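# Four arms sort items into bins by sticker color

## Task

Put every item into the container whose color matches the color of the sticker on that item.

## Robot and tools

Setup: four identical i2rt Big YAM arms, named arm1, arm2, arm3 and arm4, each with six revolute joints, a two-finger gripper and a wrist camera (arm1_cam_wrist to arm4_cam_wrist). Four fixed room cameras also watch: cam_room_a1, cam_room_a2, cam_room_b1, cam_room_b2. A hand reaches roughly 1.0 m out from the joint1 axis. Loose objects may occasionally get nudged by something outside the robots.

Frame: one shared scene frame in metres, origin on the floor, +z up. Each foot (base_link) faces along its own +x. Feet: arm1 at (-0.644, +1.377, +0.914) quat_wxyz (+0.682, +0.007, +0.004, +0.731); arm2 at (-0.655, -0.555, +0.928) quat (+0.747, +0.002, +0.000, -0.665); arm3 at (+0.651, -1.332, +0.868) quat (+0.663, -0.004, -0.006, -0.748); arm4 at (+0.648, +0.477, +0.879) quat (+0.687, +0.001, +0.003, +0.727). The hand point sits between the finger pads, about 1 cm behind the tips; fingers point along the hand's +z and open along its y. Printed hand positions can be off, more so at long reach.

Tool move: keys arm1..arm4 (each optional) plus cameras. An arm not named keeps its previous command. Each arm part may hold:
- joints: an object of absolute targets by name, in radians, except gripper_m in metres (fingertip gap). Ranges: joint1_rad -2.879 to 2.879 (base yaw, positive counter-clockwise seen from above, 0 points along the foot's +x); joint2_rad 0 to 3.141 (shoulder, 0 = upper arm pointing back, positive raises then swings forward); joint3_rad 0 to 3.019 (elbow, 0 = folded); joint4_rad -1.692 to 1.57 (hand pitch, positive tips fingers up); joint5_rad -1.57 to 1.57 (hand sideways, positive to the arm's right); joint6_rad -2.094 to 2.094 (roll, positive clockwise viewed from behind the hand); gripper_m 0 to 0.093. Tolerances for done: ±0.045, ±0.14, ±0.09, ±0.055, ±0.03, ±0.035, ±0.003.
- target: one list of seven numbers [x, y, z, qw, qx, qy, qz], an absolute hand pose in the scene frame (metres, unit quaternion wxyz), same format as the printed hand line. The hand travels straight from its current hand_target toward it. When target is present, joints may only contain gripper_m, else the call is refused.
- speed: top path speed in m/s, 0.002 to 0.5, default 0.25; only allowed with target. Rotation is capped at twice that value in rad/s.
All motions in one call start together; all hand paths in one call finish together, paced by the slowest. A path runs 0.5 to 10 s and is cut off at 10 s; no action exceeds 15 s. Each control step clips the commanded pose to within 100 mm and 20 degrees of the measured hand, then solves inverse kinematics, favouring position. Expect errors of a centimetre or more, lag, and overshoot of speed near full stretch. Joint moves can make the hand swing wide because joints move at different rates. Nothing slows for obstacles or other arms. Unknown keys make a call invalid; out-of-range values get it refused. If a move or wait is refused, or a stop interrupts it, the rest of that reply's move, wait and finished_scene calls are skipped.

cameras (on move and wait): list of camera names, or all; omitted/null means all, [] means none.

Tool wait: seconds from 0 to 10; commands nothing new and returns full state and images.
Tool zoom_image: camera name and region [x0, y0, x1, y1] in pixels (top-left origin, at most 504 by 504), only for a camera shown in the latest images.
Tool read_manual: section "licences"; text only.
Tool finished_scene: scene = the current scene's number; ends it permanently. Items must stay in place afterwards with no robot holding them.

Reading results: move line lists each arm sent a motion with done or its worst status. joint_status and hand_status report how the last accepted action ended: off_target (resting away, maybe still pushing), time_out (each joint gets a nearby fallback target and keeps pushing; on_its_own lists those not yet there, with held at giving the target, not the reading), not_followed (a safety check withheld the command; "joint command not followed" or "pose unreachable" appears; the arm may keep trying until given new targets). A gripper command still executes when the arm is withheld. hand_target is the pose at the held joint targets. Arms under "as last shown" were not commanded and show old lines. Joint velocities are in rad/s (gripper m/s); "within noise" means stationary. Joint torques (N m, arm joints only) include gravity and offsets; numbers 3 and 4 wrap at ±28. pictures names image order; images may lag the state slightly.

Gripper: on a hard object at full force it reads up to ~0.005 m under the width (some up to 0.002 over). Closed on nothing: 0.000 to 0.003. Free-air readings run up to 0.003 high. A target about 0.005 m below first-contact reading grips firmly (deeper for small, soft or round items). Release by commanding well above the reading.

Avoid: objects leaving the work area or hitting the floor; releasing items while moving; slams and hard impacts; arms pressing on each other, including one gripper closing on another's fingers (the collision check may react late and ignores fingers, gripper housings and cameras). Arms keep pushing on contact; sustained pushing, holding loads, or stretched poses heat motors. A MOTOR HOT line warns near 85 °C; at 100 °C the arm goes limp and drops things for 30 to 60 s or more (OVER-TEMPERATURE FAULT, keys read limit_stop_at_motor_heat; resend targets). To relieve a stuck push, command the joint's reported position. The simulation keeps running while you think, holding the last commands.

Each tool is called after "Emit:" as name([rows], argument=value, ...), one row to a line, values as JSON.

## Session

Emit:
move(arm1={"joints": {"joint1_rad": 1.5, "joint2_rad": 1.385, "joint3_rad": 1.333, "joint4_rad": -1.0, "joint5_rad": 0, "joint6_rad": 0}}, arm2={"joints": {"joint1_rad": -1.686, "joint2_rad": 1.385, "joint3_rad": 1.333, "joint4_rad": -1.0, "joint5_rad": 0, "joint6_rad": 0}}, arm3={"joints": {"joint1_rad": 1.691, "joint2_rad": 1.385, "joint3_rad": 1.333, "joint4_rad": -1.0, "joint5_rad": 0, "joint6_rad": 0}}, arm4={"joints": {"joint1_rad": -1.632, "joint2_rad": 1.385, "joint3_rad": 1.333, "joint4_rad": -1.0, "joint5_rad": 0, "joint6_rad": 0}}, cameras=["arm1_cam_wrist", "arm2_cam_wrist", "arm3_cam_wrist", "arm4_cam_wrist"])

Scene clock: 2.07 s.
Joint torques (N m): arm1=[-1.32 -10.7 12.72 1.57 0.1 -0.06] | arm2=[1.32 -14.74 11.86 2.03 -0.09 0.19] | arm3=[1.32 -13.86 11.02 1.01 0.11 -0.11] | arm4=[1.32 -14.51 10.54 1.06 0.05 -0.09]
Motor temperatures (°C): arm1=[21 23 29 23 21 21 21] | arm2=[23 24 27 22 22 20 23] | arm3=[24 23 25 23 24 23 23] | arm4=[22 22 25 22 24 21 24]
Heat: arm1: hottest joint3_rad 29 °C; arm2: hottest joint3_rad 27 °C; arm3: hottest joint3_rad 25 °C; arm4: hottest joint3_rad 25 °C.
move: arm1 done; arm2 done; arm3 done; arm4 done
Joint velocities: within noise
arm1.joint_positions: joint1_rad=+1.503 joint2_rad=+1.401 joint3_rad=+1.317 joint4_rad=-1.010 joint5_rad=-0.002 joint6_rad=+0.007 gripper_m=+0.09399
arm1.joint_status: all done
arm1.hand: x=-1.1577 y=+1.3761 z=+1.1870 quat_wxyz=(+0.001, +0.970, -0.003, -0.244) (m; scene frame)
arm1.hand_target: x=-1.1612 y=+1.3781 z=+1.2040 quat_wxyz=(-0.002, +0.965, -0.001, -0.264) (m; scene frame)
arm1.hand_status: not commanded
arm2.joint_positions: joint1_rad=-1.693 joint2_rad=+1.395 joint3_rad=+1.327 joint4_rad=-1.008 joint5_rad=+0.002 joint6_rad=-0.013 gripper_m=+0.09398
arm2.joint_status: all done
arm2.hand: x=-1.1758 y=-0.5525 z=+1.2000 quat_wxyz=(+0.005, -0.970, -0.004, +0.244) (m; scene frame)
arm2.hand_target: x=-1.1776 y=-0.5565 z=+1.2090 quat_wxyz=(+0.001, -0.967, -0.001, +0.256) (m; scene frame)
arm2.hand_status: not commanded
arm3.joint_positions: joint1_rad=+1.689 joint2_rad=+1.391 joint3_rad=+1.313 joint4_rad=-1.001 joint5_rad=-0.002 joint6_rad=+0.006 gripper_m=+0.09398
arm3.joint_status: all done
arm3.hand: x=+1.1687 y=-1.3295 z=+1.1369 quat_wxyz=(-0.244, -0.003, -0.970, +0.005) (m; scene frame)
arm3.hand_target: x=+1.1727 y=-1.3286 z=+1.1499 quat_wxyz=(-0.257, +0.001, -0.966, +0.007) (m; scene frame)
arm3.hand_status: not commanded
arm4.joint_positions: joint1_rad=-1.639 joint2_rad=+1.397 joint3_rad=+1.310 joint4_rad=-1.009 joint5_rad=+0.001 joint6_rad=+0.014 gripper_m=+0.09398
arm4.joint_status: all done
arm4.hand: x=+1.1652 y=+0.4717 z=+1.1399 quat_wxyz=(-0.233, -0.012, -0.972, +0.002) (m; scene frame)
arm4.hand_target: x=+1.1712 y=+0.4753 z=+1.1586 quat_wxyz=(-0.254, -0.002, -0.967, +0.002) (m; scene frame)
arm4.hand_status: not commanded
pictures: arm1_cam_wrist, arm2_cam_wrist, arm3_cam_wrist, arm4_cam_wrist
Images, in order (width x height): arm1_cam_wrist 672x504, arm2_cam_wrist 672x504, arm3_cam_wrist 672x504, arm4_cam_wrist 672x504.

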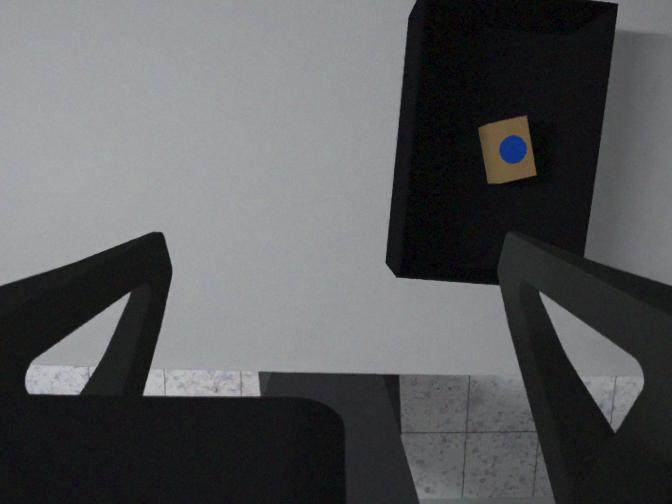

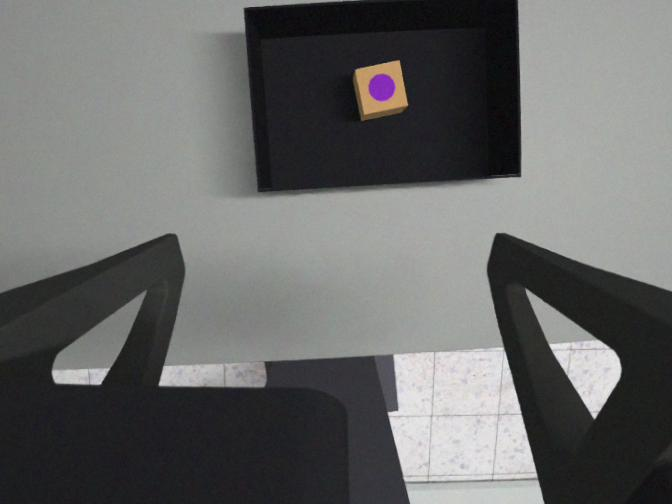

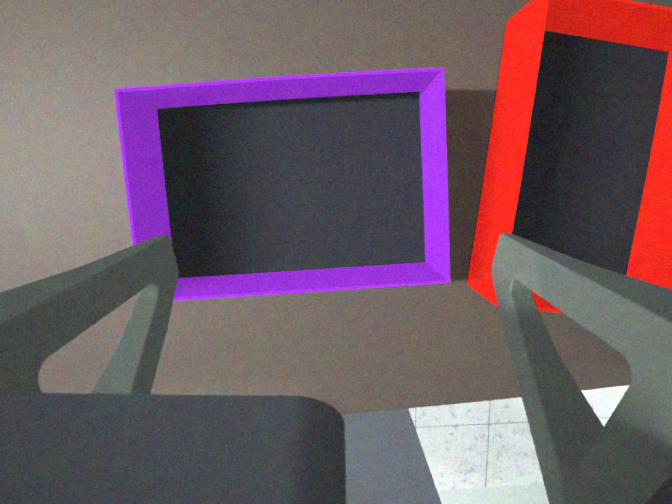

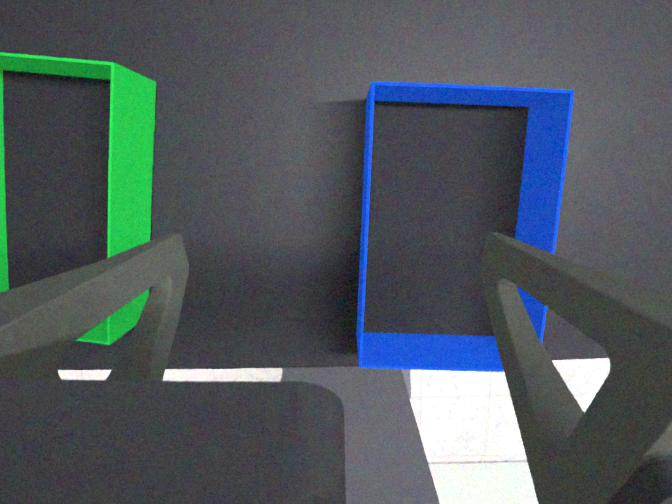

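Emit:
move(arm1={"target": [-1.222, 1.565, 0.88, -0.0197, -0.9785, -0.1115, 0.1725], "speed": 0.35}, arm2={"target": [-1.322, -0.494, 0.88, -0.0151, -0.9811, -0.0858, 0.1729], "speed": 0.35}, arm3={"joints": {"joint1_rad": -1.963, "joint2_rad": 0.889, "joint3_rad": 0.794, "joint4_rad": -1.127, "joint5_rad": 0, "joint6_rad": 0}}, arm4={"joints": {"joint1_rad": 0.886, "joint2_rad": 0.889, "joint3_rad": 0.794, "joint4_rad": -1.127, "joint5_rad": 0, "joint6_rad": 0}}, cameras=["arm1_cam_wrist", "arm2_cam_wrist"])

Scene clock: 15.83 s.
Joint torques (N m): arm1=[-1.67 -16.79 12.19 1.43 -0.19 -0.03] | arm2=[0.03 -21.42 12.74 1.77 -0.3 -0.08] | arm3=[0.73 -4.72 8.79 0.43 -0.08 -0.1] | arm4=[1.08 -4.31 9.02 0.29 0.17 -0.04]
Motor temperatures (°C): arm1=[21 24 32 23 21 21 21] | arm2=[23 25 29 22 22 20 23] | arm3=[24 24 27 23 24 23 23] | arm4=[22 22 28 22 24 21 24]
Heat: arm1: hottest joint3_rad 32 °C; arm2: hottest joint3_rad 29 °C; arm3: hottest joint3_rad 27 °C; arm4: hottest joint3_rad 28 °C.
move: arm1 off_target; arm2 off_target; arm3 done; arm4 done
Joint velocities: within noise
arm1.joint_positions: joint1_rad=+1.133 joint2_rad=+2.040 joint3_rad=+1.269 joint4_rad=-0.595 joint5_rad=-0.187 joint6_rad=-0.558 gripper_m=+0.09399
arm1.joint_status: not commanded
arm1.hand: x=-1.1941 y=+1.5564 z=+0.8567 quat_wxyz=(+0.036, +0.984, +0.103, -0.140) (m; scene frame)
arm1.hand_target: x=-1.2206 y=+1.5646 z=+0.8811 quat_wxyz=(+0.020, +0.978, +0.111, -0.173) (m; scene frame)
arm1.hand_status: off_target (0.037 m and 4.3 deg from the pose sent, 0.366 m and 15.6 deg at the start)
arm2.joint_positions: joint1_rad=-1.798 joint2_rad=+2.124 joint3_rad=+1.444 joint4_rad=-0.601 joint5_rad=-0.097 joint6_rad=-0.258 gripper_m=+0.09398
arm2.joint_status: not commanded
arm2.hand: x=-1.2983 y=-0.5003 z=+0.8691 quat_wxyz=(-0.019, -0.985, -0.080, +0.149) (m; scene frame)
arm2.hand_target: x=-1.3208 y=-0.4939 z=+0.8807 quat_wxyz=(-0.015, -0.981, -0.086, +0.173) (m; scene frame)
arm2.hand_status: off_target (0.027 m and 2.8 deg from the pose sent, 0.357 m and 12.7 deg at the start)
arm3.joint_positions: joint1_rad=-1.954 joint2_rad=+0.891 joint3_rad=+0.798 joint4_rad=-1.121 joint5_rad=+0.002 joint6_rad=+0.005 gripper_m=+0.09403
arm3.joint_status: all done
arm3.hand: x=+0.3860 y=-1.1820 z=+1.0672 quat_wxyz=(+0.039, -0.953, +0.249, +0.170) (m; scene frame)
arm3.hand_target: x=+0.3894 y=-1.1812 z=+1.0653 quat_wxyz=(+0.038, -0.953, +0.251, +0.166) (m; scene frame)
arm3.hand_status: not commanded
arm4.joint_positions: joint1_rad=+0.885 joint2_rad=+0.892 joint3_rad=+0.790 joint4_rad=-1.118 joint5_rad=-0.002 joint6_rad=+0.011 gripper_m=+0.09402
arm4.joint_status: all done
arm4.hand: x=+0.4052 y=+0.6555 z=+1.0780 quat_wxyz=(-0.050, +0.934, -0.310, -0.168) (m; scene frame)
arm4.hand_target: x=+0.4063 y=+0.6548 z=+1.0796 quat_wxyz=(-0.051, +0.936, -0.305, -0.166) (m; scene frame)
arm4.hand_status: not commanded
pictures: arm1_cam_wrist, arm2_cam_wrist
Images, in order (width x height): arm1_cam_wrist 672x504, arm2_cam_wrist 672x504.

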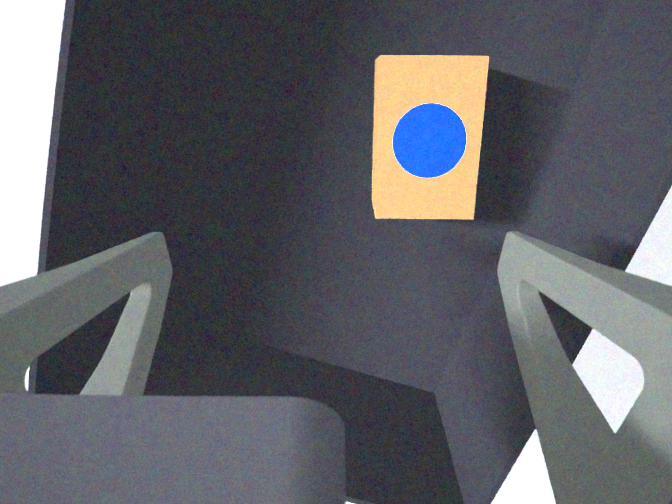

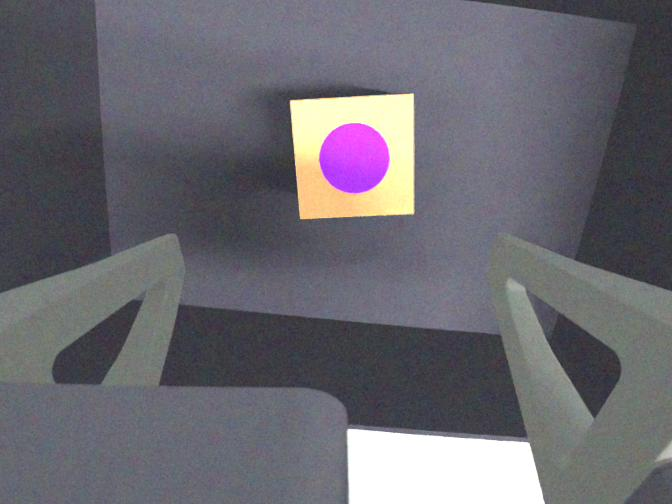

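Emit:
move(arm1={"target": [-1.231, 1.601, 0.81, -0.0197, -0.9785, -0.1115, 0.1725], "speed": 0.2}, arm2={"target": [-1.327, -0.487, 0.81, -0.0151, -0.9811, -0.0858, 0.1729], "speed": 0.2}, cameras=["arm1_cam_wrist", "arm2_cam_wrist"])

Scene clock: 27.83 s.
Joint torques (N m): arm1=[-2.08 -17.03 11.32 1.29 -0.12 -0.04] | arm2=[0.03 -22.18 11.71 1.98 -0.3 -0.08] | arm3=[0.67 -4.72 8.81 0.43 -0.08 -0.1] | arm4=[0.73 -4.19 8.98 0.36 0.14 -0.06]
Motor temperatures (°C): arm1=[20 24 32 23 21 21 21] | arm2=[23 25 32 22 22 20 23] | arm3=[24 24 27 23 24 23 23] | arm4=[22 22 29 22 24 21 24]
Heat: arm1: hottest joint3_rad 32 °C; arm2: hottest joint3_rad 32 °C; arm3: hottest joint3_rad 27 °C; arm4: hottest joint3_rad 29 °C.
move: arm1 off_target; arm2 off_target
Joint velocities: within noise
arm1.joint_positions: joint1_rad=+1.085 joint2_rad=+2.198 joint3_rad=+1.337 joint4_rad=-0.505 joint5_rad=-0.203 joint6_rad=-0.609 gripper_m=+0.09398
arm1.joint_status: not commanded
arm1.hand: x=-1.2059 y=+1.5882 z=+0.7937 quat_wxyz=(+0.036, +0.983, +0.106, -0.146) (m; scene frame)
arm1.hand_target: x=-1.2298 y=+1.6007 z=+0.8111 quat_wxyz=(+0.019, +0.978, +0.111, -0.172) (m; scene frame)
arm1.hand_status: off_target (0.033 m and 3.7 deg from the pose sent, 0.074 m and 4.3 deg at the start)
arm2.joint_positions: joint1_rad=-1.805 joint2_rad=+2.253 joint3_rad=+1.461 joint4_rad=-0.492 joint5_rad=-0.101 joint6_rad=-0.268 gripper_m=+0.09398
arm2.joint_status: not commanded
arm2.hand: x=-1.3035 y=-0.4951 z=+0.8019 quat_wxyz=(-0.020, -0.985, -0.082, +0.149) (m; scene frame)
arm2.hand_target: x=-1.3259 y=-0.4869 z=+0.8110 quat_wxyz=(-0.015, -0.981, -0.086, +0.173) (m; scene frame)
arm2.hand_status: off_target (0.026 m and 2.9 deg from the pose sent, 0.067 m and 2.8 deg at the start)
arm3, arm4: as last shown
pictures: arm1_cam_wrist, arm2_cam_wrist
Images, in order (width x height): arm1_cam_wrist 672x504, arm2_cam_wrist 672x504.

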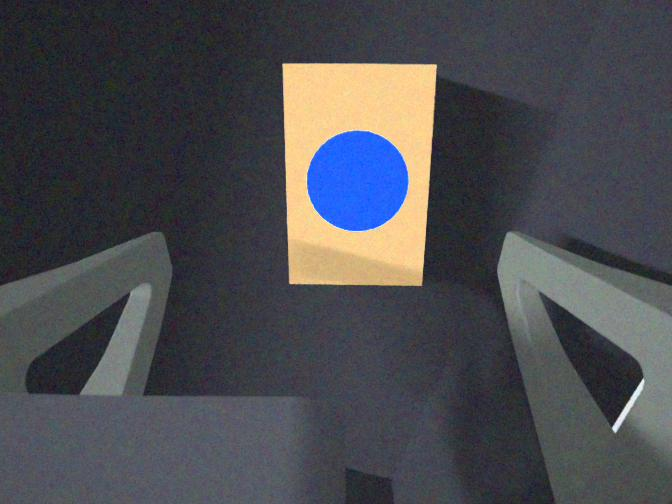

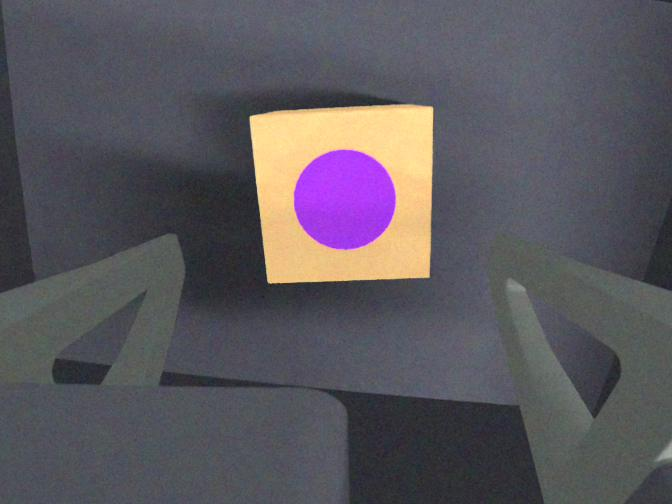

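Emit:
move(arm1={"target": [-1.238, 1.604, 0.757, -0.0197, -0.9785, -0.1115, 0.1725], "speed": 0.15}, arm2={"target": [-1.332, -0.485, 0.752, -0.0151, -0.9811, -0.0858, 0.1729], "speed": 0.15}, cameras=["arm1_cam_wrist", "arm2_cam_wrist"])

Emit:
move(arm1={"joints": {"gripper_m": 0.03}}, arm2={"joints": {"gripper_m": 0.035}}, cameras=["arm1_cam_wrist", "arm2_cam_wrist"])

Scene clock: 33.83 s.
Joint torques (N m): arm1=[-2.37 -17.26 10.19 1.31 -0.09 -0.04] | arm2=[-0.21 -22.12 11.03 1.96 -0.29 -0.09] | arm3=[0.67 -4.72 8.77 0.43 -0.08 -0.09] | arm4=[1.08 -4.48 9.01 0.32 0.15 -0.05]
Motor temperatures (°C): arm1=[20 24 32 23 21 21 21] | arm2=[23 25 32 22 22 20 23] | arm3=[24 24 27 23 24 23 23] | arm4=[22 22 29 22 24 21 24]
Heat: arm1: hottest joint3_rad 32 °C; arm2: hottest joint3_rad 32 °C; arm3: hottest joint3_rad 27 °C; arm4: hottest joint3_rad 29 °C.
move: arm1 off_target; arm2 off_target
Joint velocities: within noise
arm1.joint_positions: joint1_rad=+1.087 joint2_rad=+2.309 joint3_rad=+1.384 joint4_rad=-0.428 joint5_rad=-0.205 joint6_rad=-0.611 gripper_m=+0.09398
arm1.joint_status: not commanded
arm1.hand: x=-1.2178 y=+1.5917 z=+0.7468 quat_wxyz=(+0.033, +0.982, +0.108, -0.152) (m; scene frame)
arm1.hand_target: x=-1.2372 y=+1.6039 z=+0.7578 quat_wxyz=(+0.019, +0.979, +0.111, -0.173) (m; scene frame)
arm1.hand_status: off_target (0.026 m and 2.9 deg from the pose sent, 0.051 m and 3.7 deg at the start)
arm2.joint_positions: joint1_rad=-1.806 joint2_rad=+2.367 joint3_rad=+1.503 joint4_rad=-0.412 joint5_rad=-0.101 joint6_rad=-0.270 gripper_m=+0.09398
arm2.joint_status: not commanded
arm2.hand: x=-1.3114 y=-0.4936 z=+0.7491 quat_wxyz=(-0.019, -0.985, -0.082, +0.153) (m; scene frame)
arm2.hand_target: x=-1.3310 y=-0.4849 z=+0.7527 quat_wxyz=(-0.015, -0.981, -0.086, +0.173) (m; scene frame)
arm2.hand_status: off_target (0.023 m and 2.4 deg from the pose sent, 0.058 m and 2.9 deg at the start)
arm3, arm4: as last shown
pictures: arm1_cam_wrist, arm2_cam_wrist
Images, in order (width x height): arm1_cam_wrist 672x504, arm2_cam_wrist 672x504.

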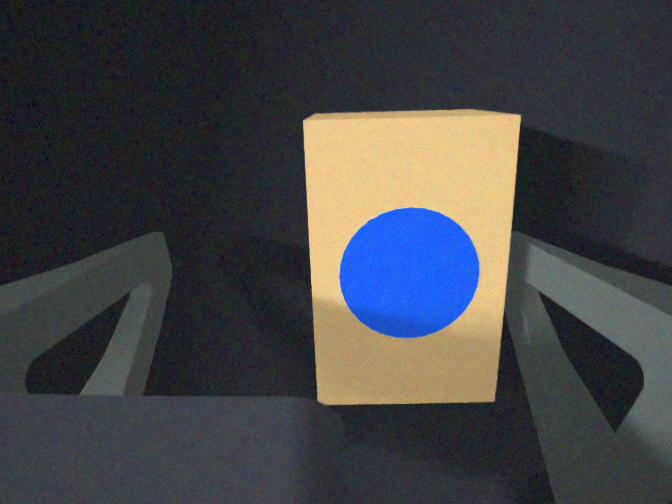

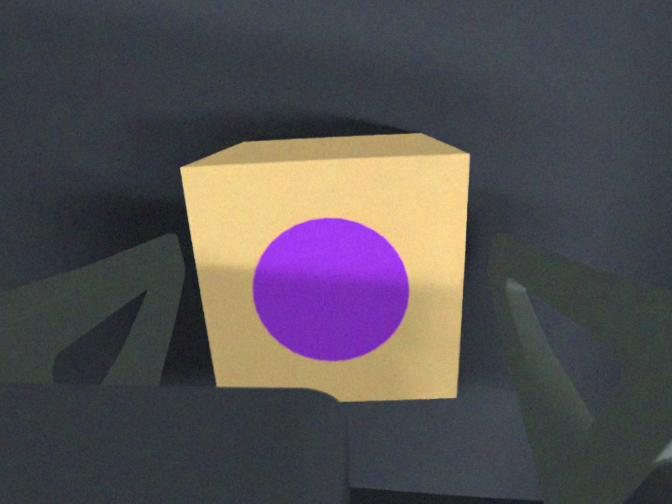

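Scene clock: 34.47 s.
Joint torques (N m): arm1=[-2.43 -17.44 10.04 1.46 -0.11 0] | arm2=[-0.15 -22.12 10.85 1.96 -0.28 -0.06] | arm3=[0.56 -4.66 8.81 0.46 -0.08 -0.1] | arm4=[0.62 -4.25 9.01 0.25 0.13 -0.05]
Motor temperatures (°C): arm1=[20 25 33 23 21 21 21] | arm2=[23 25 32 22 22 20 23] | arm3=[24 24 27 23 24 23 23] | arm4=[22 22 29 22 24 21 24]
Heat: arm1: hottest joint3_rad 33 °C; arm2: hottest joint3_rad 32 °C; arm3: hottest joint3_rad 27 °C; arm4: hottest joint3_rad 29 °C.
move: arm1 off_target; arm2 off_target
Joint velocities: within noise
arm1.joint_positions: joint1_rad=+1.087 joint2_rad=+2.309 joint3_rad=+1.384 joint4_rad=-0.428 joint5_rad=-0.204 joint6_rad=-0.611 gripper_m=+0.04421
arm1.joint_status: gripper_m off_target (ended at +0.04423, target +0.03000)
arm1.hand: x=-1.2177 y=+1.5918 z=+0.7467 quat_wxyz=(+0.033, +0.982, +0.108, -0.152) (m; scene frame)
arm1.hand_target: x=-1.2372 y=+1.6038 z=+0.7578 quat_wxyz=(+0.020, +0.978, +0.111, -0.173) (m; scene frame)
arm1.hand_status: not commanded
arm2.joint_positions: joint1_rad=-1.806 joint2_rad=+2.367 joint3_rad=+1.505 joint4_rad=-0.411 joint5_rad=-0.102 joint6_rad=-0.272 gripper_m=+0.05332
arm2.joint_status: gripper_m off_target (ended at +0.05335, target +0.03500)
arm2.hand: x=-1.3125 y=-0.4936 z=+0.7498 quat_wxyz=(-0.019, -0.984, -0.084, +0.154) (m; scene frame)
arm2.hand_target: x=-1.3310 y=-0.4850 z=+0.7527 quat_wxyz=(-0.015, -0.981, -0.086, +0.173) (m; scene frame)
arm2.hand_status: not commanded
arm3, arm4: as last shown
pictures: arm1_cam_wrist, arm2_cam_wrist
Images, in order (width x height): arm1_cam_wrist 672x504, arm2_cam_wrist 672x504.

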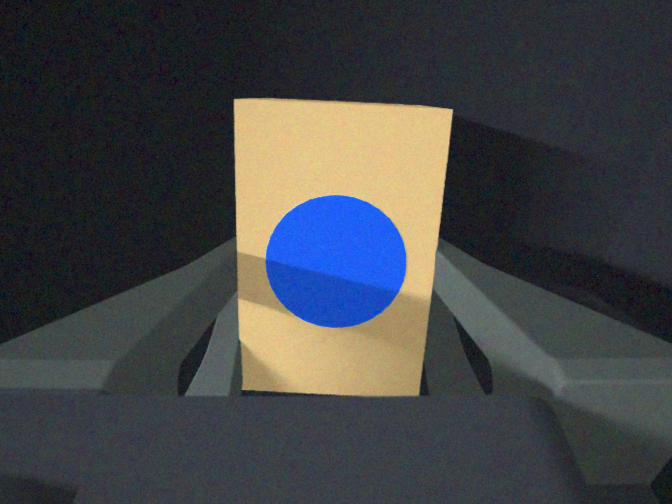

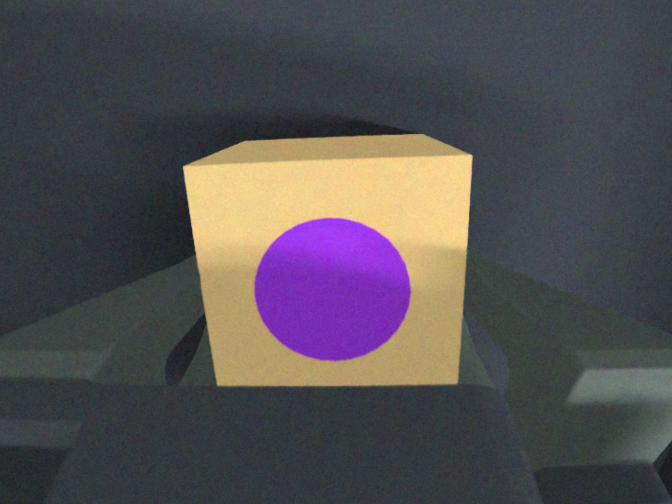

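Emit:
move(arm1={"target": [-1.18, 1.585, 0.94, -0.0197, -0.9785, -0.1115, 0.1725], "speed": 0.4}, arm2={"target": [-1.27, -0.495, 0.94, -0.0151, -0.9811, -0.0858, 0.1729], "speed": 0.4}, cameras=[])

Emit:
move(arm1={"joints": {"joint1_rad": -2.2475, "joint2_rad": 0.911, "joint3_rad": 0.688, "joint4_rad": -0.999, "joint5_rad": 0, "joint6_rad": 0}}, arm2={"joints": {"joint1_rad": 0.924, "joint2_rad": 0.911, "joint3_rad": 0.688, "joint4_rad": -0.999, "joint5_rad": 0, "joint6_rad": 0}}, cameras=[])

Emit:
move(arm1={"target": [0.012, 0.918, 1.085, 0.1657, 0.2945, 0.9397, -0.0519], "speed": 0.4}, arm2={"target": [0.004, -0.947, 1.08, 0.2087, 0.2588, 0.9413, -0.0574], "speed": 0.4}, cameras=["arm1_cam_wrist", "arm2_cam_wrist"])

Scene clock: 41.70 s.
Joint torques (N m): arm1=[-2.49 -14.15 9.4 0.49 -0.18 -0.07] | arm2=[0.21 -18.84 8.96 1.03 -0.28 -0.03] | arm3=[0.73 -4.66 8.83 0.39 -0.09 -0.1] | arm4=[1.14 -4.72 8.96 0.23 0.16 -0.06]
Motor temperatures (°C): arm1=[20 25 33 23 21 21 21] | arm2=[23 25 32 22 22 20 23] | arm3=[24 23 28 23 24 23 23] | arm4=[22 22 30 22 24 21 24]
Heat: arm1: hottest joint3_rad 33 °C; arm2: hottest joint3_rad 32 °C; arm3: hottest joint3_rad 28 °C; arm4: hottest joint3_rad 30 °C.
move: arm1 done; arm2 off_target
Joint velocities: within noise
arm1.joint_positions: joint1_rad=+1.083 joint2_rad=+1.866 joint3_rad=+1.252 joint4_rad=-0.680 joint5_rad=-0.206 joint6_rad=-0.620 gripper_m=+0.04420
arm1.joint_status: not commanded
arm1.hand: x=-1.1830 y=+1.5797 z=+0.9426 quat_wxyz=(+0.018, +0.978, +0.113, -0.177) (m; scene frame)
arm1.hand_target: x=-1.1799 y=+1.5849 z=+0.9399 quat_wxyz=(+0.020, +0.978, +0.111, -0.172) (m; scene frame)
arm1.hand_status: done (0.007 m and 0.6 deg from the pose sent, 0.197 m and 2.9 deg at the start)
arm2.joint_positions: joint1_rad=-1.806 joint2_rad=+1.915 joint3_rad=+1.346 joint4_rad=-0.625 joint5_rad=-0.102 joint6_rad=-0.272 gripper_m=+0.05332
arm2.joint_status: not commanded
arm2.hand: x=-1.2780 y=-0.4984 z=+0.9572 quat_wxyz=(-0.011, -0.978, -0.085, +0.192) (m; scene frame)
arm2.hand_target: x=-1.2697 y=-0.4952 z=+0.9403 quat_wxyz=(-0.015, -0.981, -0.086, +0.173) (m; scene frame)
arm2.hand_status: off_target (0.019 m and 2.2 deg from the pose sent, 0.195 m and 2.3 deg at the start)
arm3, arm4: as last shown
pictures: none
No camera images: "cameras" was empty.

Scene clock: 44.13 s.
Joint torques (N m): arm1=[-2.61 -2.84 10.88 0.42 -0.01 0.16] | arm2=[0.97 -6.07 9.99 0.98 0.13 0.19] | arm3=[0.5 -4.6 8.77 0.42 -0.08 -0.11] | arm4=[0.85 -4.48 9.06 0.2 0.16 -0.08]
Motor temperatures (°C): arm1=[20 25 33 23 21 21 21] | arm2=[23 25 32 22 22 20 23] | arm3=[24 23 28 23 24 23 23] | arm4=[22 22 30 22 24 21 24]
Heat: arm1: hottest joint3_rad 33 °C; arm2: hottest joint3_rad 32 °C; arm3: hottest joint3_rad 28 °C; arm4: hottest joint3_rad 30 °C.
move: arm1 done; arm2 done
Joint velocities: within noise
arm1.joint_positions: joint1_rad=-2.243 joint2_rad=+0.921 joint3_rad=+0.687 joint4_rad=-0.988 joint5_rad=+0.002 joint6_rad=-0.007 gripper_m=+0.04396
arm1.joint_status: all done
arm1.hand: x=-0.3928 y=+1.2046 z=+1.0632 quat_wxyz=(-0.158, -0.289, -0.943, +0.054) (m; scene frame)
arm1.hand_target: x=-0.3954 y=+1.2052 z=+1.0656 quat_wxyz=(-0.158, -0.295, -0.941, +0.053) (m; scene frame)
arm1.hand_status: not commanded
arm2.joint_positions: joint1_rad=+0.921 joint2_rad=+0.918 joint3_rad=+0.700 joint4_rad=-0.987 joint5_rad=-0.003 joint6_rad=-0.013 gripper_m=+0.05319
arm2.joint_status: all done
arm2.hand: x=-0.3912 y=-0.7113 z=+1.0883 quat_wxyz=(-0.176, -0.253, -0.950, +0.046) (m; scene frame)
arm2.hand_target: x=-0.3969 y=-0.7078 z=+1.0839 quat_wxyz=(-0.168, -0.258, -0.950, +0.044) (m; scene frame)
arm2.hand_status: not commanded
arm3, arm4: as last shown
pictures: none
No camera images: "cameras" was empty.

Scene clock: 46.50 s.
Joint torques (N m): arm1=[-2.49 -21.6 17.28 0.72 -0.07 0.08] | arm2=[0.73 -23.18 16.75 0.99 0.14 0.2] | arm3=[0.67 -4.66 8.81 0.47 -0.09 -0.1] | arm4=[0.91 -4.42 8.95 0.31 0.13 -0.04]
Motor temperatures (°C): arm1=[20 25 34 23 21 21 22] | arm2=[23 26 33 22 22 20 23] | arm3=[24 23 28 23 24 23 23] | arm4=[22 22 30 22 24 21 24]
Heat: arm1: hottest joint3_rad 34 °C; arm2: hottest joint3_rad 33 °C; arm3: hottest joint3_rad 28 °C; arm4: hottest joint3_rad 30 °C.
move: arm1 off_target; arm2 off_target
Joint velocities: within noise
arm1.joint_positions: joint1_rad=-2.243 joint2_rad=+2.316 joint3_rad=+2.390 joint4_rad=-1.330 joint5_rad=-0.007 joint6_rad=-0.007 gripper_m=+0.04396
arm1.joint_status: not commanded
arm1.hand: x=+0.0057 y=+0.9316 z=+1.0599 quat_wxyz=(-0.143, -0.290, -0.945, +0.045) (m; scene frame)
arm1.hand_target: x=+0.0106 y=+0.9189 z=+1.0849 quat_wxyz=(-0.167, -0.294, -0.940, +0.052) (m; scene frame)
arm1.hand_status: off_target (0.029 m and 2.9 deg from the pose sent, 0.496 m and 1.2 deg at the start)
arm2.joint_positions: joint1_rad=+0.921 joint2_rad=+2.112 joint3_rad=+1.961 joint4_rad=-1.014 joint5_rad=+0.001 joint6_rad=-0.012 gripper_m=+0.05319
arm2.joint_status: not commanded
arm2.hand: x=-0.0098 y=-0.9369 z=+1.0647 quat_wxyz=(-0.194, -0.252, -0.946, +0.053) (m; scene frame)
arm2.hand_target: x=+0.0028 y=-0.9465 z=+1.0802 quat_wxyz=(-0.210, -0.259, -0.941, +0.058) (m; scene frame)
arm2.hand_status: off_target (0.023 m and 2.0 deg from the pose sent, 0.460 m and 4.2 deg at the start)
arm3, arm4: as last shown
pictures: arm1_cam_wrist, arm2_cam_wrist
Images, in order (width x height): arm1_cam_wrist 672x504, arm2_cam_wrist 672x504.

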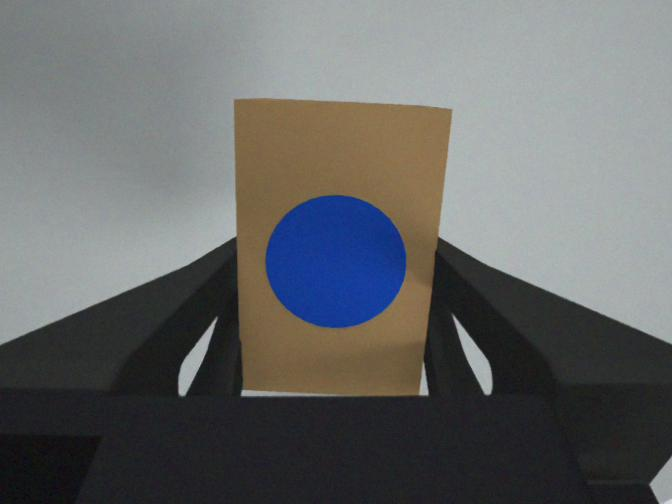

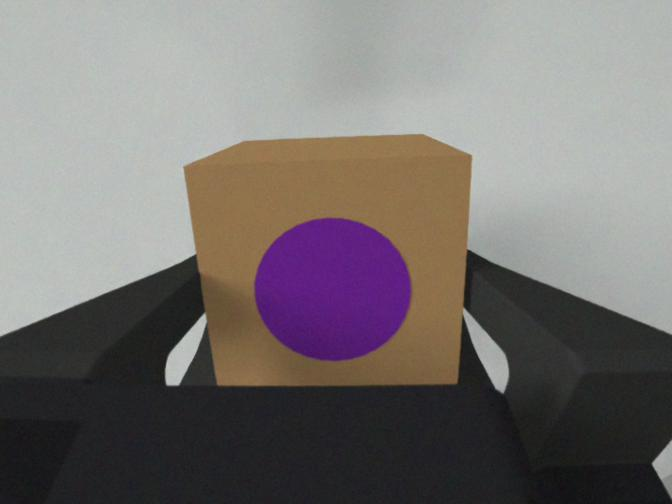

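Emit:
move(arm1={"target": [0.002, 0.924, 0.988, 0.1657, 0.2945, 0.9397, -0.0519], "speed": 0.12}, arm2={"target": [0.004, -0.947, 0.988, 0.2087, 0.2588, 0.9413, -0.0574], "speed": 0.12}, cameras=["arm1_cam_wrist", "arm2_cam_wrist"])

Scene clock: 52.57 s.
Joint torques (N m): arm1=[-1.96 -19.78 9.09 2.04 0.07 0.04] | arm2=[0.73 -21.77 9.96 2.43 0.11 0.19] | arm3=[0.67 -4.66 8.79 0.42 -0.08 -0.1] | arm4=[0.79 -4.31 9.01 0.27 0.14 -0.1]
Motor temperatures (°C): arm1=[20 25 34 23 21 21 22] | arm2=[23 26 34 22 22 20 24] | arm3=[24 23 28 23 24 23 23] | arm4=[22 22 31 22 24 21 24]
Heat: arm1: hottest joint3_rad 34 °C; arm2: hottest joint3_rad 34 °C; arm3: hottest joint3_rad 28 °C; arm4: hottest joint3_rad 31 °C.
move: arm1 off_target; arm2 off_target
Joint velocities: within noise
arm1.joint_positions: joint1_rad=-2.245 joint2_rad=+2.262 joint3_rad=+2.162 joint4_rad=-1.086 joint5_rad=-0.010 joint6_rad=-0.005 gripper_m=+0.04396
arm1.joint_status: not commanded
arm1.hand: x=+0.0063 y=+0.9292 z=+1.0158 quat_wxyz=(-0.176, -0.289, -0.939, +0.054) (m; scene frame)
arm1.hand_target: x=+0.0013 y=+0.9245 z=+0.9883 quat_wxyz=(-0.166, -0.294, -0.940, +0.052) (m; scene frame)
arm1.hand_status: off_target (0.029 m and 1.4 deg from the pose sent, 0.073 m and 2.9 deg at the start)
arm2.joint_positions: joint1_rad=+0.921 joint2_rad=+2.152 joint3_rad=+1.897 joint4_rad=-0.845 joint5_rad=+0.002 joint6_rad=-0.011 gripper_m=+0.05319
arm2.joint_status: not commanded
arm2.hand: x=+0.0056 y=-0.9463 z=+1.0223 quat_wxyz=(-0.225, -0.251, -0.939, +0.062) (m; scene frame)
arm2.hand_target: x=+0.0028 y=-0.9464 z=+0.9887 quat_wxyz=(-0.209, -0.259, -0.941, +0.058) (m; scene frame)
arm2.hand_status: off_target (0.034 m and 2.1 deg from the pose sent, 0.078 m and 2.0 deg at the start)
arm3, arm4: as last shown
pictures: arm1_cam_wrist, arm2_cam_wrist
Images, in order (width x height): arm1_cam_wrist 672x504, arm2_cam_wrist 672x504.

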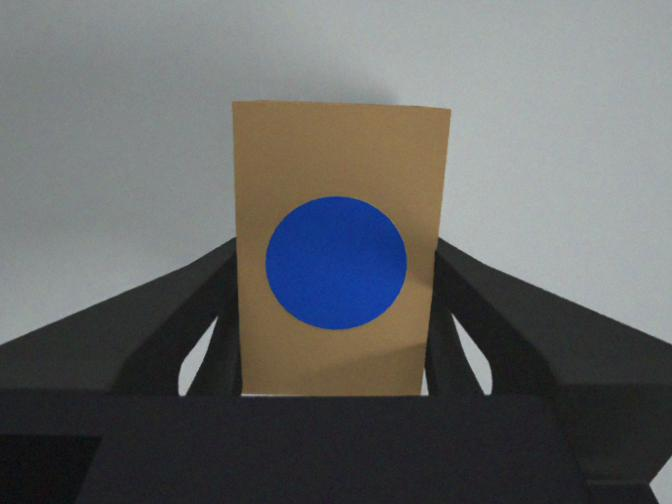

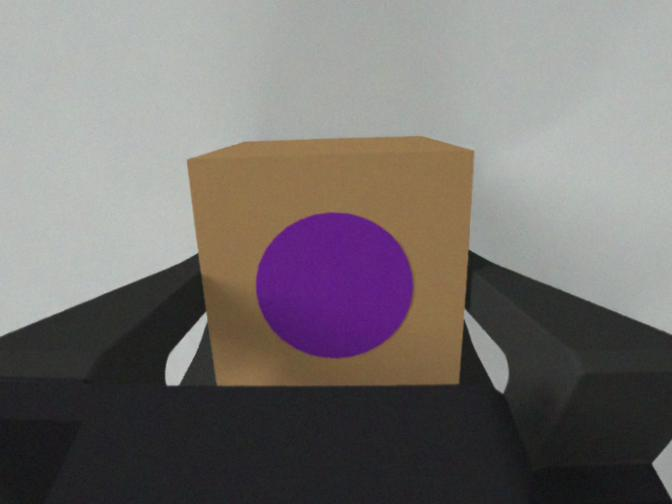

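Both in contact. Release, then withdraw while arms 3/4 hover.

Emit:
move(arm1={"joints": {"gripper_m": 0.093}}, arm2={"joints": {"gripper_m": 0.093}}, cameras=[])

Emit:
move(arm1={"target": [-0.3977, 1.2058, 1.10, 0.1657, 0.2945, 0.9397, -0.0519], "speed": 0.4}, arm2={"target": [-0.3972, -0.7083, 1.12, 0.2087, 0.2588, 0.9413, -0.0574], "speed": 0.4}, arm3={"target": [0.055, -0.999, 1.10, 0.0434, -0.9535, 0.2462, 0.1681], "speed": 0.4}, arm4={"target": [0.06, 0.909, 1.10, 0.0804, -0.9181, 0.3001, 0.2460], "speed": 0.4}, cameras=["arm3_cam_wrist", "arm4_cam_wrist"])

Scene clock: 58.47 s.
Joint torques (N m): arm1=[-2.02 -20.72 11.04 1.42 0.03 0.04] | arm2=[0.73 -22.12 9.94 2.35 0.1 0.18] | arm3=[0.73 -4.78 8.77 0.46 -0.07 -0.09] | arm4=[0.91 -4.89 8.95 0.29 0.13 -0.05]
Motor temperatures (°C): arm1=[20 26 34 23 21 21 22] | arm2=[23 26 34 22 22 20 24] | arm3=[24 23 28 23 24 23 23] | arm4=[22 22 31 22 24 21 24]
Heat: arm1: hottest joint3_rad 34 °C; arm2: hottest joint3_rad 34 °C; arm3: hottest joint3_rad 28 °C; arm4: hottest joint3_rad 31 °C.
move: arm1 done; arm2 done
Joint velocities: within noise
arm1.joint_positions: joint1_rad=-2.251 joint2_rad=+2.267 joint3_rad=+2.141 joint4_rad=-1.073 joint5_rad=-0.009 joint6_rad=-0.003 gripper_m=+0.09296
arm1.joint_status: all done
arm1.hand: x=+0.0010 y=+0.9272 z=+1.0028 quat_wxyz=(-0.169, -0.294, -0.939, +0.053) (m; scene frame)
arm1.hand_target: x=+0.0013 y=+0.9247 z=+0.9884 quat_wxyz=(-0.165, -0.294, -0.940, +0.052) (m; scene frame)
arm1.hand_status: not commanded
arm2.joint_positions: joint1_rad=+0.921 joint2_rad=+2.155 joint3_rad=+1.897 joint4_rad=-0.844 joint5_rad=+0.002 joint6_rad=-0.011 gripper_m=+0.09293
arm2.joint_status: all done
arm2.hand: x=+0.0057 y=-0.9464 z=+1.0205 quat_wxyz=(-0.224, -0.251, -0.940, +0.062) (m; scene frame)
arm2.hand_target: x=+0.0027 y=-0.9463 z=+0.9887 quat_wxyz=(-0.209, -0.259, -0.941, +0.058) (m; scene frame)
arm2.hand_status: not commanded
arm3.joint_positions: joint1_rad=-1.954 joint2_rad=+0.891 joint3_rad=+0.798 joint4_rad=-1.121 joint5_rad=+0.002 joint6_rad=+0.005 gripper_m=+0.09403
arm3.joint_status: not commanded
arm3.hand: x=+0.3860 y=-1.1820 z=+1.0672 quat_wxyz=(+0.039, -0.953, +0.249, +0.170) (m; scene frame)
arm3.hand_target: x=+0.3894 y=-1.1812 z=+1.0653 quat_wxyz=(+0.038, -0.953, +0.251, +0.166) (m; scene frame)
arm3.hand_status: not commanded
arm4.joint_positions: joint1_rad=+0.885 joint2_rad=+0.892 joint3_rad=+0.790 joint4_rad=-1.118 joint5_rad=-0.002 joint6_rad=+0.011 gripper_m=+0.09402
arm4.joint_status: not commanded
arm4.hand: x=+0.4052 y=+0.6555 z=+1.0780 quat_wxyz=(-0.050, +0.934, -0.310, -0.168) (m; scene frame)
arm4.hand_target: x=+0.4063 y=+0.6548 z=+1.0796 quat_wxyz=(-0.051, +0.936, -0.305, -0.166) (m; scene frame)
arm4.hand_status: not commanded
pictures: none
No camera images: "cameras" was empty.

Scene clock: 60.53 s.
Joint torques (N m): arm1=[-1.67 -0.73 11.41 0.53 0.02 -0.08] | arm2=[1.14 -3.37 10.14 1.11 0.14 0.19] | arm3=[1.73 -21.83 13.72 0.27 0.13 -0.1] | arm4=[1.03 -20.95 12.83 0.42 0.23 -0.06]
Motor temperatures (°C): arm1=[20 26 34 23 21 21 22] | arm2=[23 26 33 22 22 20 23] | arm3=[24 23 28 23 24 23 23] | arm4=[22 22 31 22 24 21 24]
Heat: arm1: hottest joint3_rad 34 °C; arm2: hottest joint3_rad 33 °C; arm3: hottest joint3_rad 28 °C; arm4: hottest joint3_rad 31 °C.
move: arm1 done; arm2 off_target; arm3 off_target; arm4 off_target
Joint velocities: within noise
arm1.joint_positions: joint1_rad=-2.252 joint2_rad=+0.864 joint3_rad=+0.753 joint4_rad=-1.080 joint5_rad=-0.010 joint6_rad=+0.002 gripper_m=+0.09296
arm1.joint_status: not commanded
arm1.hand: x=-0.3959 y=+1.2065 z=+1.1018 quat_wxyz=(-0.174, -0.296, -0.938, +0.053) (m; scene frame)
arm1.hand_target: x=-0.3977 y=+1.2059 z=+1.1000 quat_wxyz=(-0.166, -0.294, -0.940, +0.052) (m; scene frame)
arm1.hand_status: done (0.003 m and 1.0 deg from the pose sent, 0.496 m and 0.5 deg at the start)
arm2.joint_positions: joint1_rad=+0.921 joint2_rad=+0.816 joint3_rad=+0.737 joint4_rad=-1.014 joint5_rad=+0.004 joint6_rad=-0.006 gripper_m=+0.09294
arm2.joint_status: not commanded
arm2.hand: x=-0.3928 y=-0.7122 z=+1.1322 quat_wxyz=(-0.228, -0.254, -0.938, +0.063) (m; scene frame)
arm2.hand_target: x=-0.3974 y=-0.7083 z=+1.1202 quat_wxyz=(-0.209, -0.259, -0.941, +0.058) (m; scene frame)
arm2.hand_status: off_target (0.014 m and 2.4 deg from the pose sent, 0.478 m and 2.0 deg at the start)
arm3.joint_positions: joint1_rad=-1.954 joint2_rad=+1.904 joint3_rad=+1.861 joint4_rad=-1.213 joint5_rad=+0.010 joint6_rad=+0.005 gripper_m=+0.09403
arm3.joint_status: not commanded
arm3.hand: x=+0.0671 y=-1.0046 z=+1.0782 quat_wxyz=(+0.037, -0.956, +0.250, +0.148) (m; scene frame)
arm3.hand_target: x=+0.0560 y=-0.9995 z=+1.0999 quat_wxyz=(+0.044, -0.953, +0.246, +0.168) (m; scene frame)
arm3.hand_status: off_target (0.026 m and 2.4 deg from the pose sent, 0.380 m and 0.7 deg at the start)
arm4.joint_positions: joint1_rad=+0.885 joint2_rad=+1.933 joint3_rad=+1.830 joint4_rad=-0.972 joint5_rad=+0.002 joint6_rad=+0.010 gripper_m=+0.09402
arm4.joint_status: not commanded
arm4.hand: x=+0.0702 y=+0.9002 z=+1.0856 quat_wxyz=(-0.073, +0.920, -0.306, -0.235) (m; scene frame)
arm4.hand_target: x=+0.0608 y=+0.9085 z=+1.1001 quat_wxyz=(-0.081, +0.918, -0.300, -0.247) (m; scene frame)
arm4.hand_status: off_target (0.020 m and 1.6 deg from the pose sent, 0.429 m and 9.8 deg at the start)
pictures: arm3_cam_wrist, arm4_cam_wrist
Images, in order (width x height): arm3_cam_wrist 672x504, arm4_cam_wrist 672x504.

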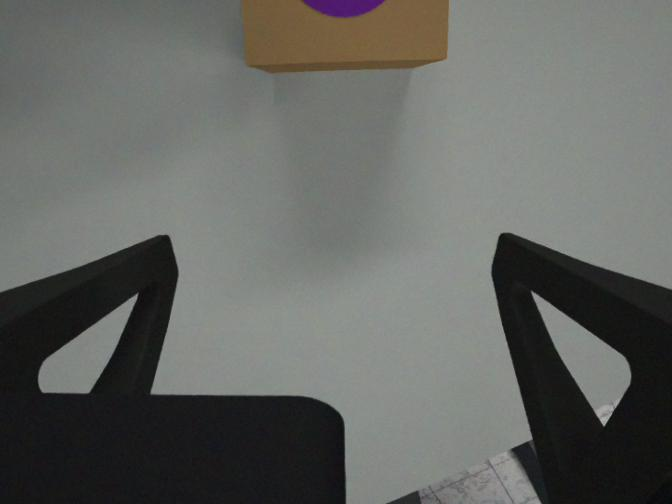

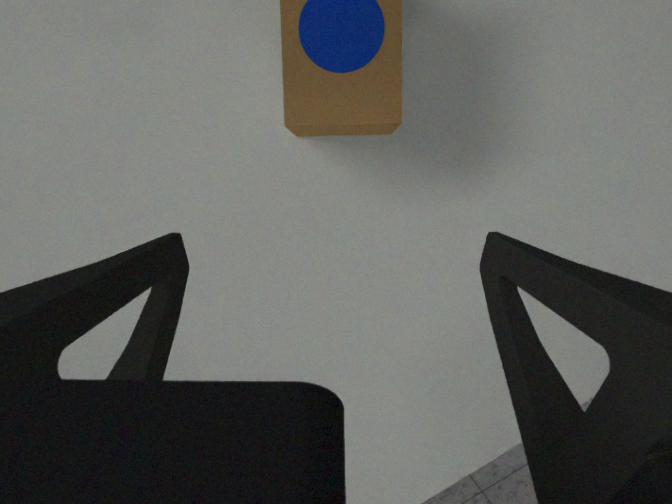

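Emit:
move(arm3={"target": [-0.013, -0.964, 1.012, 0.0434, -0.9535, 0.2462, 0.1681], "speed": 0.18}, arm4={"target": [-0.005, 0.957, 1.01, 0.0804, -0.9181, 0.3001, 0.2460], "speed": 0.18}, cameras=["arm3_cam_wrist", "arm4_cam_wrist"])

Emit:
move(arm3={"joints": {"gripper_m": 0.035}}, arm4={"joints": {"gripper_m": 0.028}}, cameras=["arm3_cam_wrist", "arm4_cam_wrist"])

Scene clock: 69.20 s.
Joint torques (N m): arm1=[-2.49 -0.26 11.34 0.51 0.03 -0.07] | arm2=[1.14 -3.31 10.14 1.16 0.16 0.2] | arm3=[1.85 -22.01 12.49 0.83 0.09 -0.08] | arm4=[0.67 -23.18 12.31 1.13 0.04 -0.08]
Motor temperatures (°C): arm1=[20 25 34 23 21 21 22] | arm2=[23 26 34 22 22 20 23] | arm3=[24 24 29 23 24 23 23] | arm4=[22 22 35 22 24 21 24]
Heat: arm1: hottest joint3_rad 34 °C; arm2: hottest joint3_rad 34 °C; arm3: hottest joint3_rad 29 °C; arm4: hottest joint3_rad 35 °C.
move: arm3 off_target; arm4 off_target
Joint velocities: within noise
arm1, arm2: as last shown
arm3.joint_positions: joint1_rad=-1.955 joint2_rad=+2.126 joint3_rad=+2.056 joint4_rad=-1.150 joint5_rad=+0.011 joint6_rad=+0.004 gripper_m=+0.09398
arm3.joint_status: not commanded
arm3.hand: x=+0.0003 y=-0.9670 z=+1.0205 quat_wxyz=(+0.042, -0.953, +0.250, +0.165) (m; scene frame)
arm3.hand_target: x=-0.0123 y=-0.9645 z=+1.0121 quat_wxyz=(+0.043, -0.953, +0.246, +0.169) (m; scene frame)
arm3.hand_status: off_target (0.016 m and 0.6 deg from the pose sent, 0.112 m and 2.4 deg at the start)
arm4.joint_positions: joint1_rad=+0.889 joint2_rad=+2.196 joint3_rad=+2.063 joint4_rad=-0.935 joint5_rad=+0.006 joint6_rad=+0.009 gripper_m=+0.09398
arm4.joint_status: not commanded
arm4.hand: x=+0.0042 y=+0.9447 z=+1.0125 quat_wxyz=(-0.076, +0.919, -0.303, -0.238) (m; scene frame)
arm4.hand_target: x=-0.0042 y=+0.9566 z=+1.0101 quat_wxyz=(-0.081, +0.918, -0.300, -0.246) (m; scene frame)
arm4.hand_status: off_target (0.016 m and 1.1 deg from the pose sent, 0.121 m and 1.6 deg at the start)
pictures: arm3_cam_wrist, arm4_cam_wrist
Images, in order (width x height): arm3_cam_wrist 672x504, arm4_cam_wrist 672x504.

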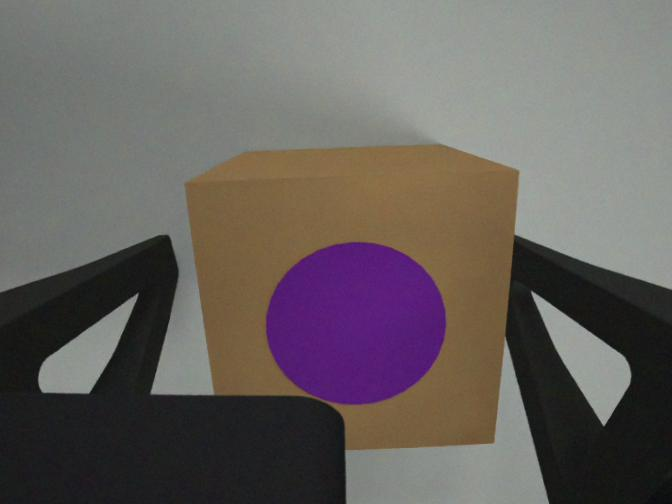

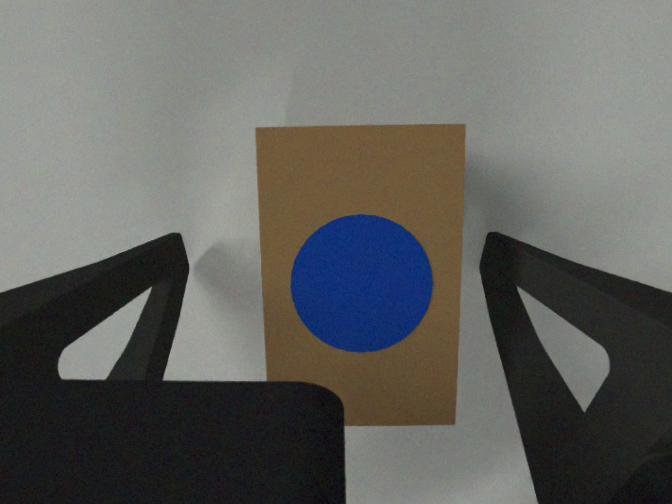

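Scene clock: 69.83 s.
Joint torques (N m): arm1=[-1.73 -0.62 11.37 0.47 0.07 -0.05] | arm2=[1.14 -3.37 10.17 1.14 0.15 0.18] | arm3=[1.55 -22.12 12.51 0.85 0.2 -0.09] | arm4=[0.79 -23.53 12.26 1.17 0.05 -0.06]
Motor temperatures (°C): arm1=[20 25 34 23 21 21 22] | arm2=[23 26 34 22 22 20 23] | arm3=[24 24 29 23 24 23 23] | arm4=[22 22 35 22 24 21 24]
Heat: arm1: hottest joint3_rad 34 °C; arm2: hottest joint3_rad 34 °C; arm3: hottest joint3_rad 29 °C; arm4: hottest joint3_rad 35 °C.
move: arm3 off_target; arm4 off_target
Joint velocities: within noise
arm1, arm2: as last shown
arm3.joint_positions: joint1_rad=-1.952 joint2_rad=+2.127 joint3_rad=+2.056 joint4_rad=-1.150 joint5_rad=+0.008 joint6_rad=+0.004 gripper_m=+0.05348
arm3.joint_status: gripper_m off_target (ended at +0.05351, target +0.03500)
arm3.hand: x=-0.0011 y=-0.9694 z=+1.0200 quat_wxyz=(+0.040, -0.954, +0.249, +0.166) (m; scene frame)
arm3.hand_target: x=-0.0123 y=-0.9645 z=+1.0117 quat_wxyz=(+0.044, -0.954, +0.246, +0.168) (m; scene frame)
arm3.hand_status: not commanded
arm4.joint_positions: joint1_rad=+0.889 joint2_rad=+2.196 joint3_rad=+2.063 joint4_rad=-0.935 joint5_rad=+0.006 joint6_rad=+0.009 gripper_m=+0.04412
arm4.joint_status: gripper_m off_target (ended at +0.04415, target +0.02800)
arm4.hand: x=+0.0044 y=+0.9450 z=+1.0125 quat_wxyz=(-0.076, +0.920, -0.303, -0.238) (m; scene frame)
arm4.hand_target: x=-0.0041 y=+0.9566 z=+1.0102 quat_wxyz=(-0.081, +0.918, -0.300, -0.246) (m; scene frame)
arm4.hand_status: not commanded
pictures: arm3_cam_wrist, arm4_cam_wrist
Images, in order (width x height): arm3_cam_wrist 672x504, arm4_cam_wrist 672x504.

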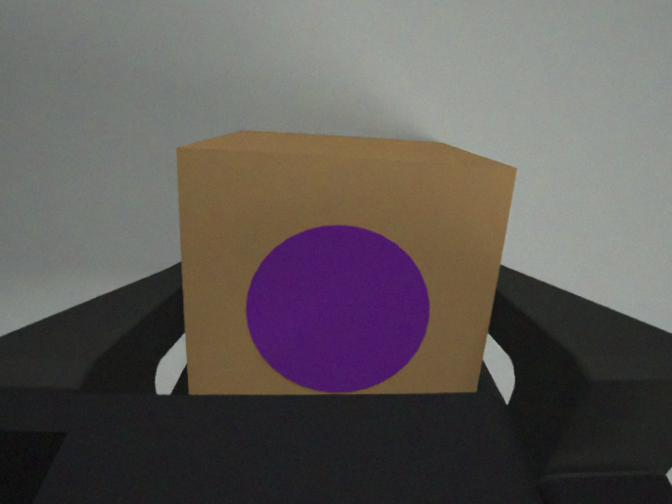

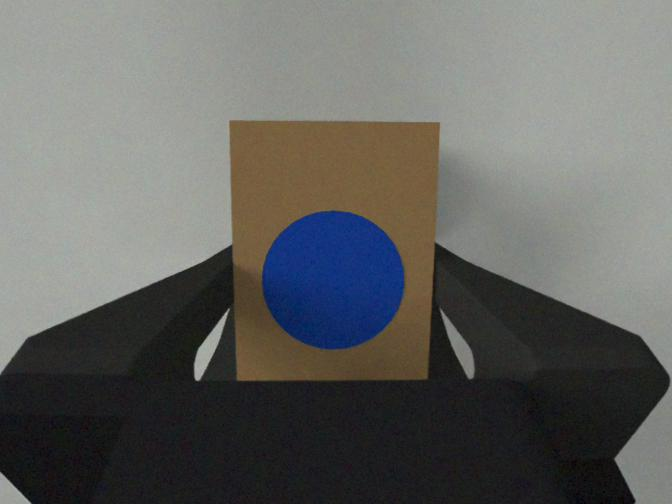

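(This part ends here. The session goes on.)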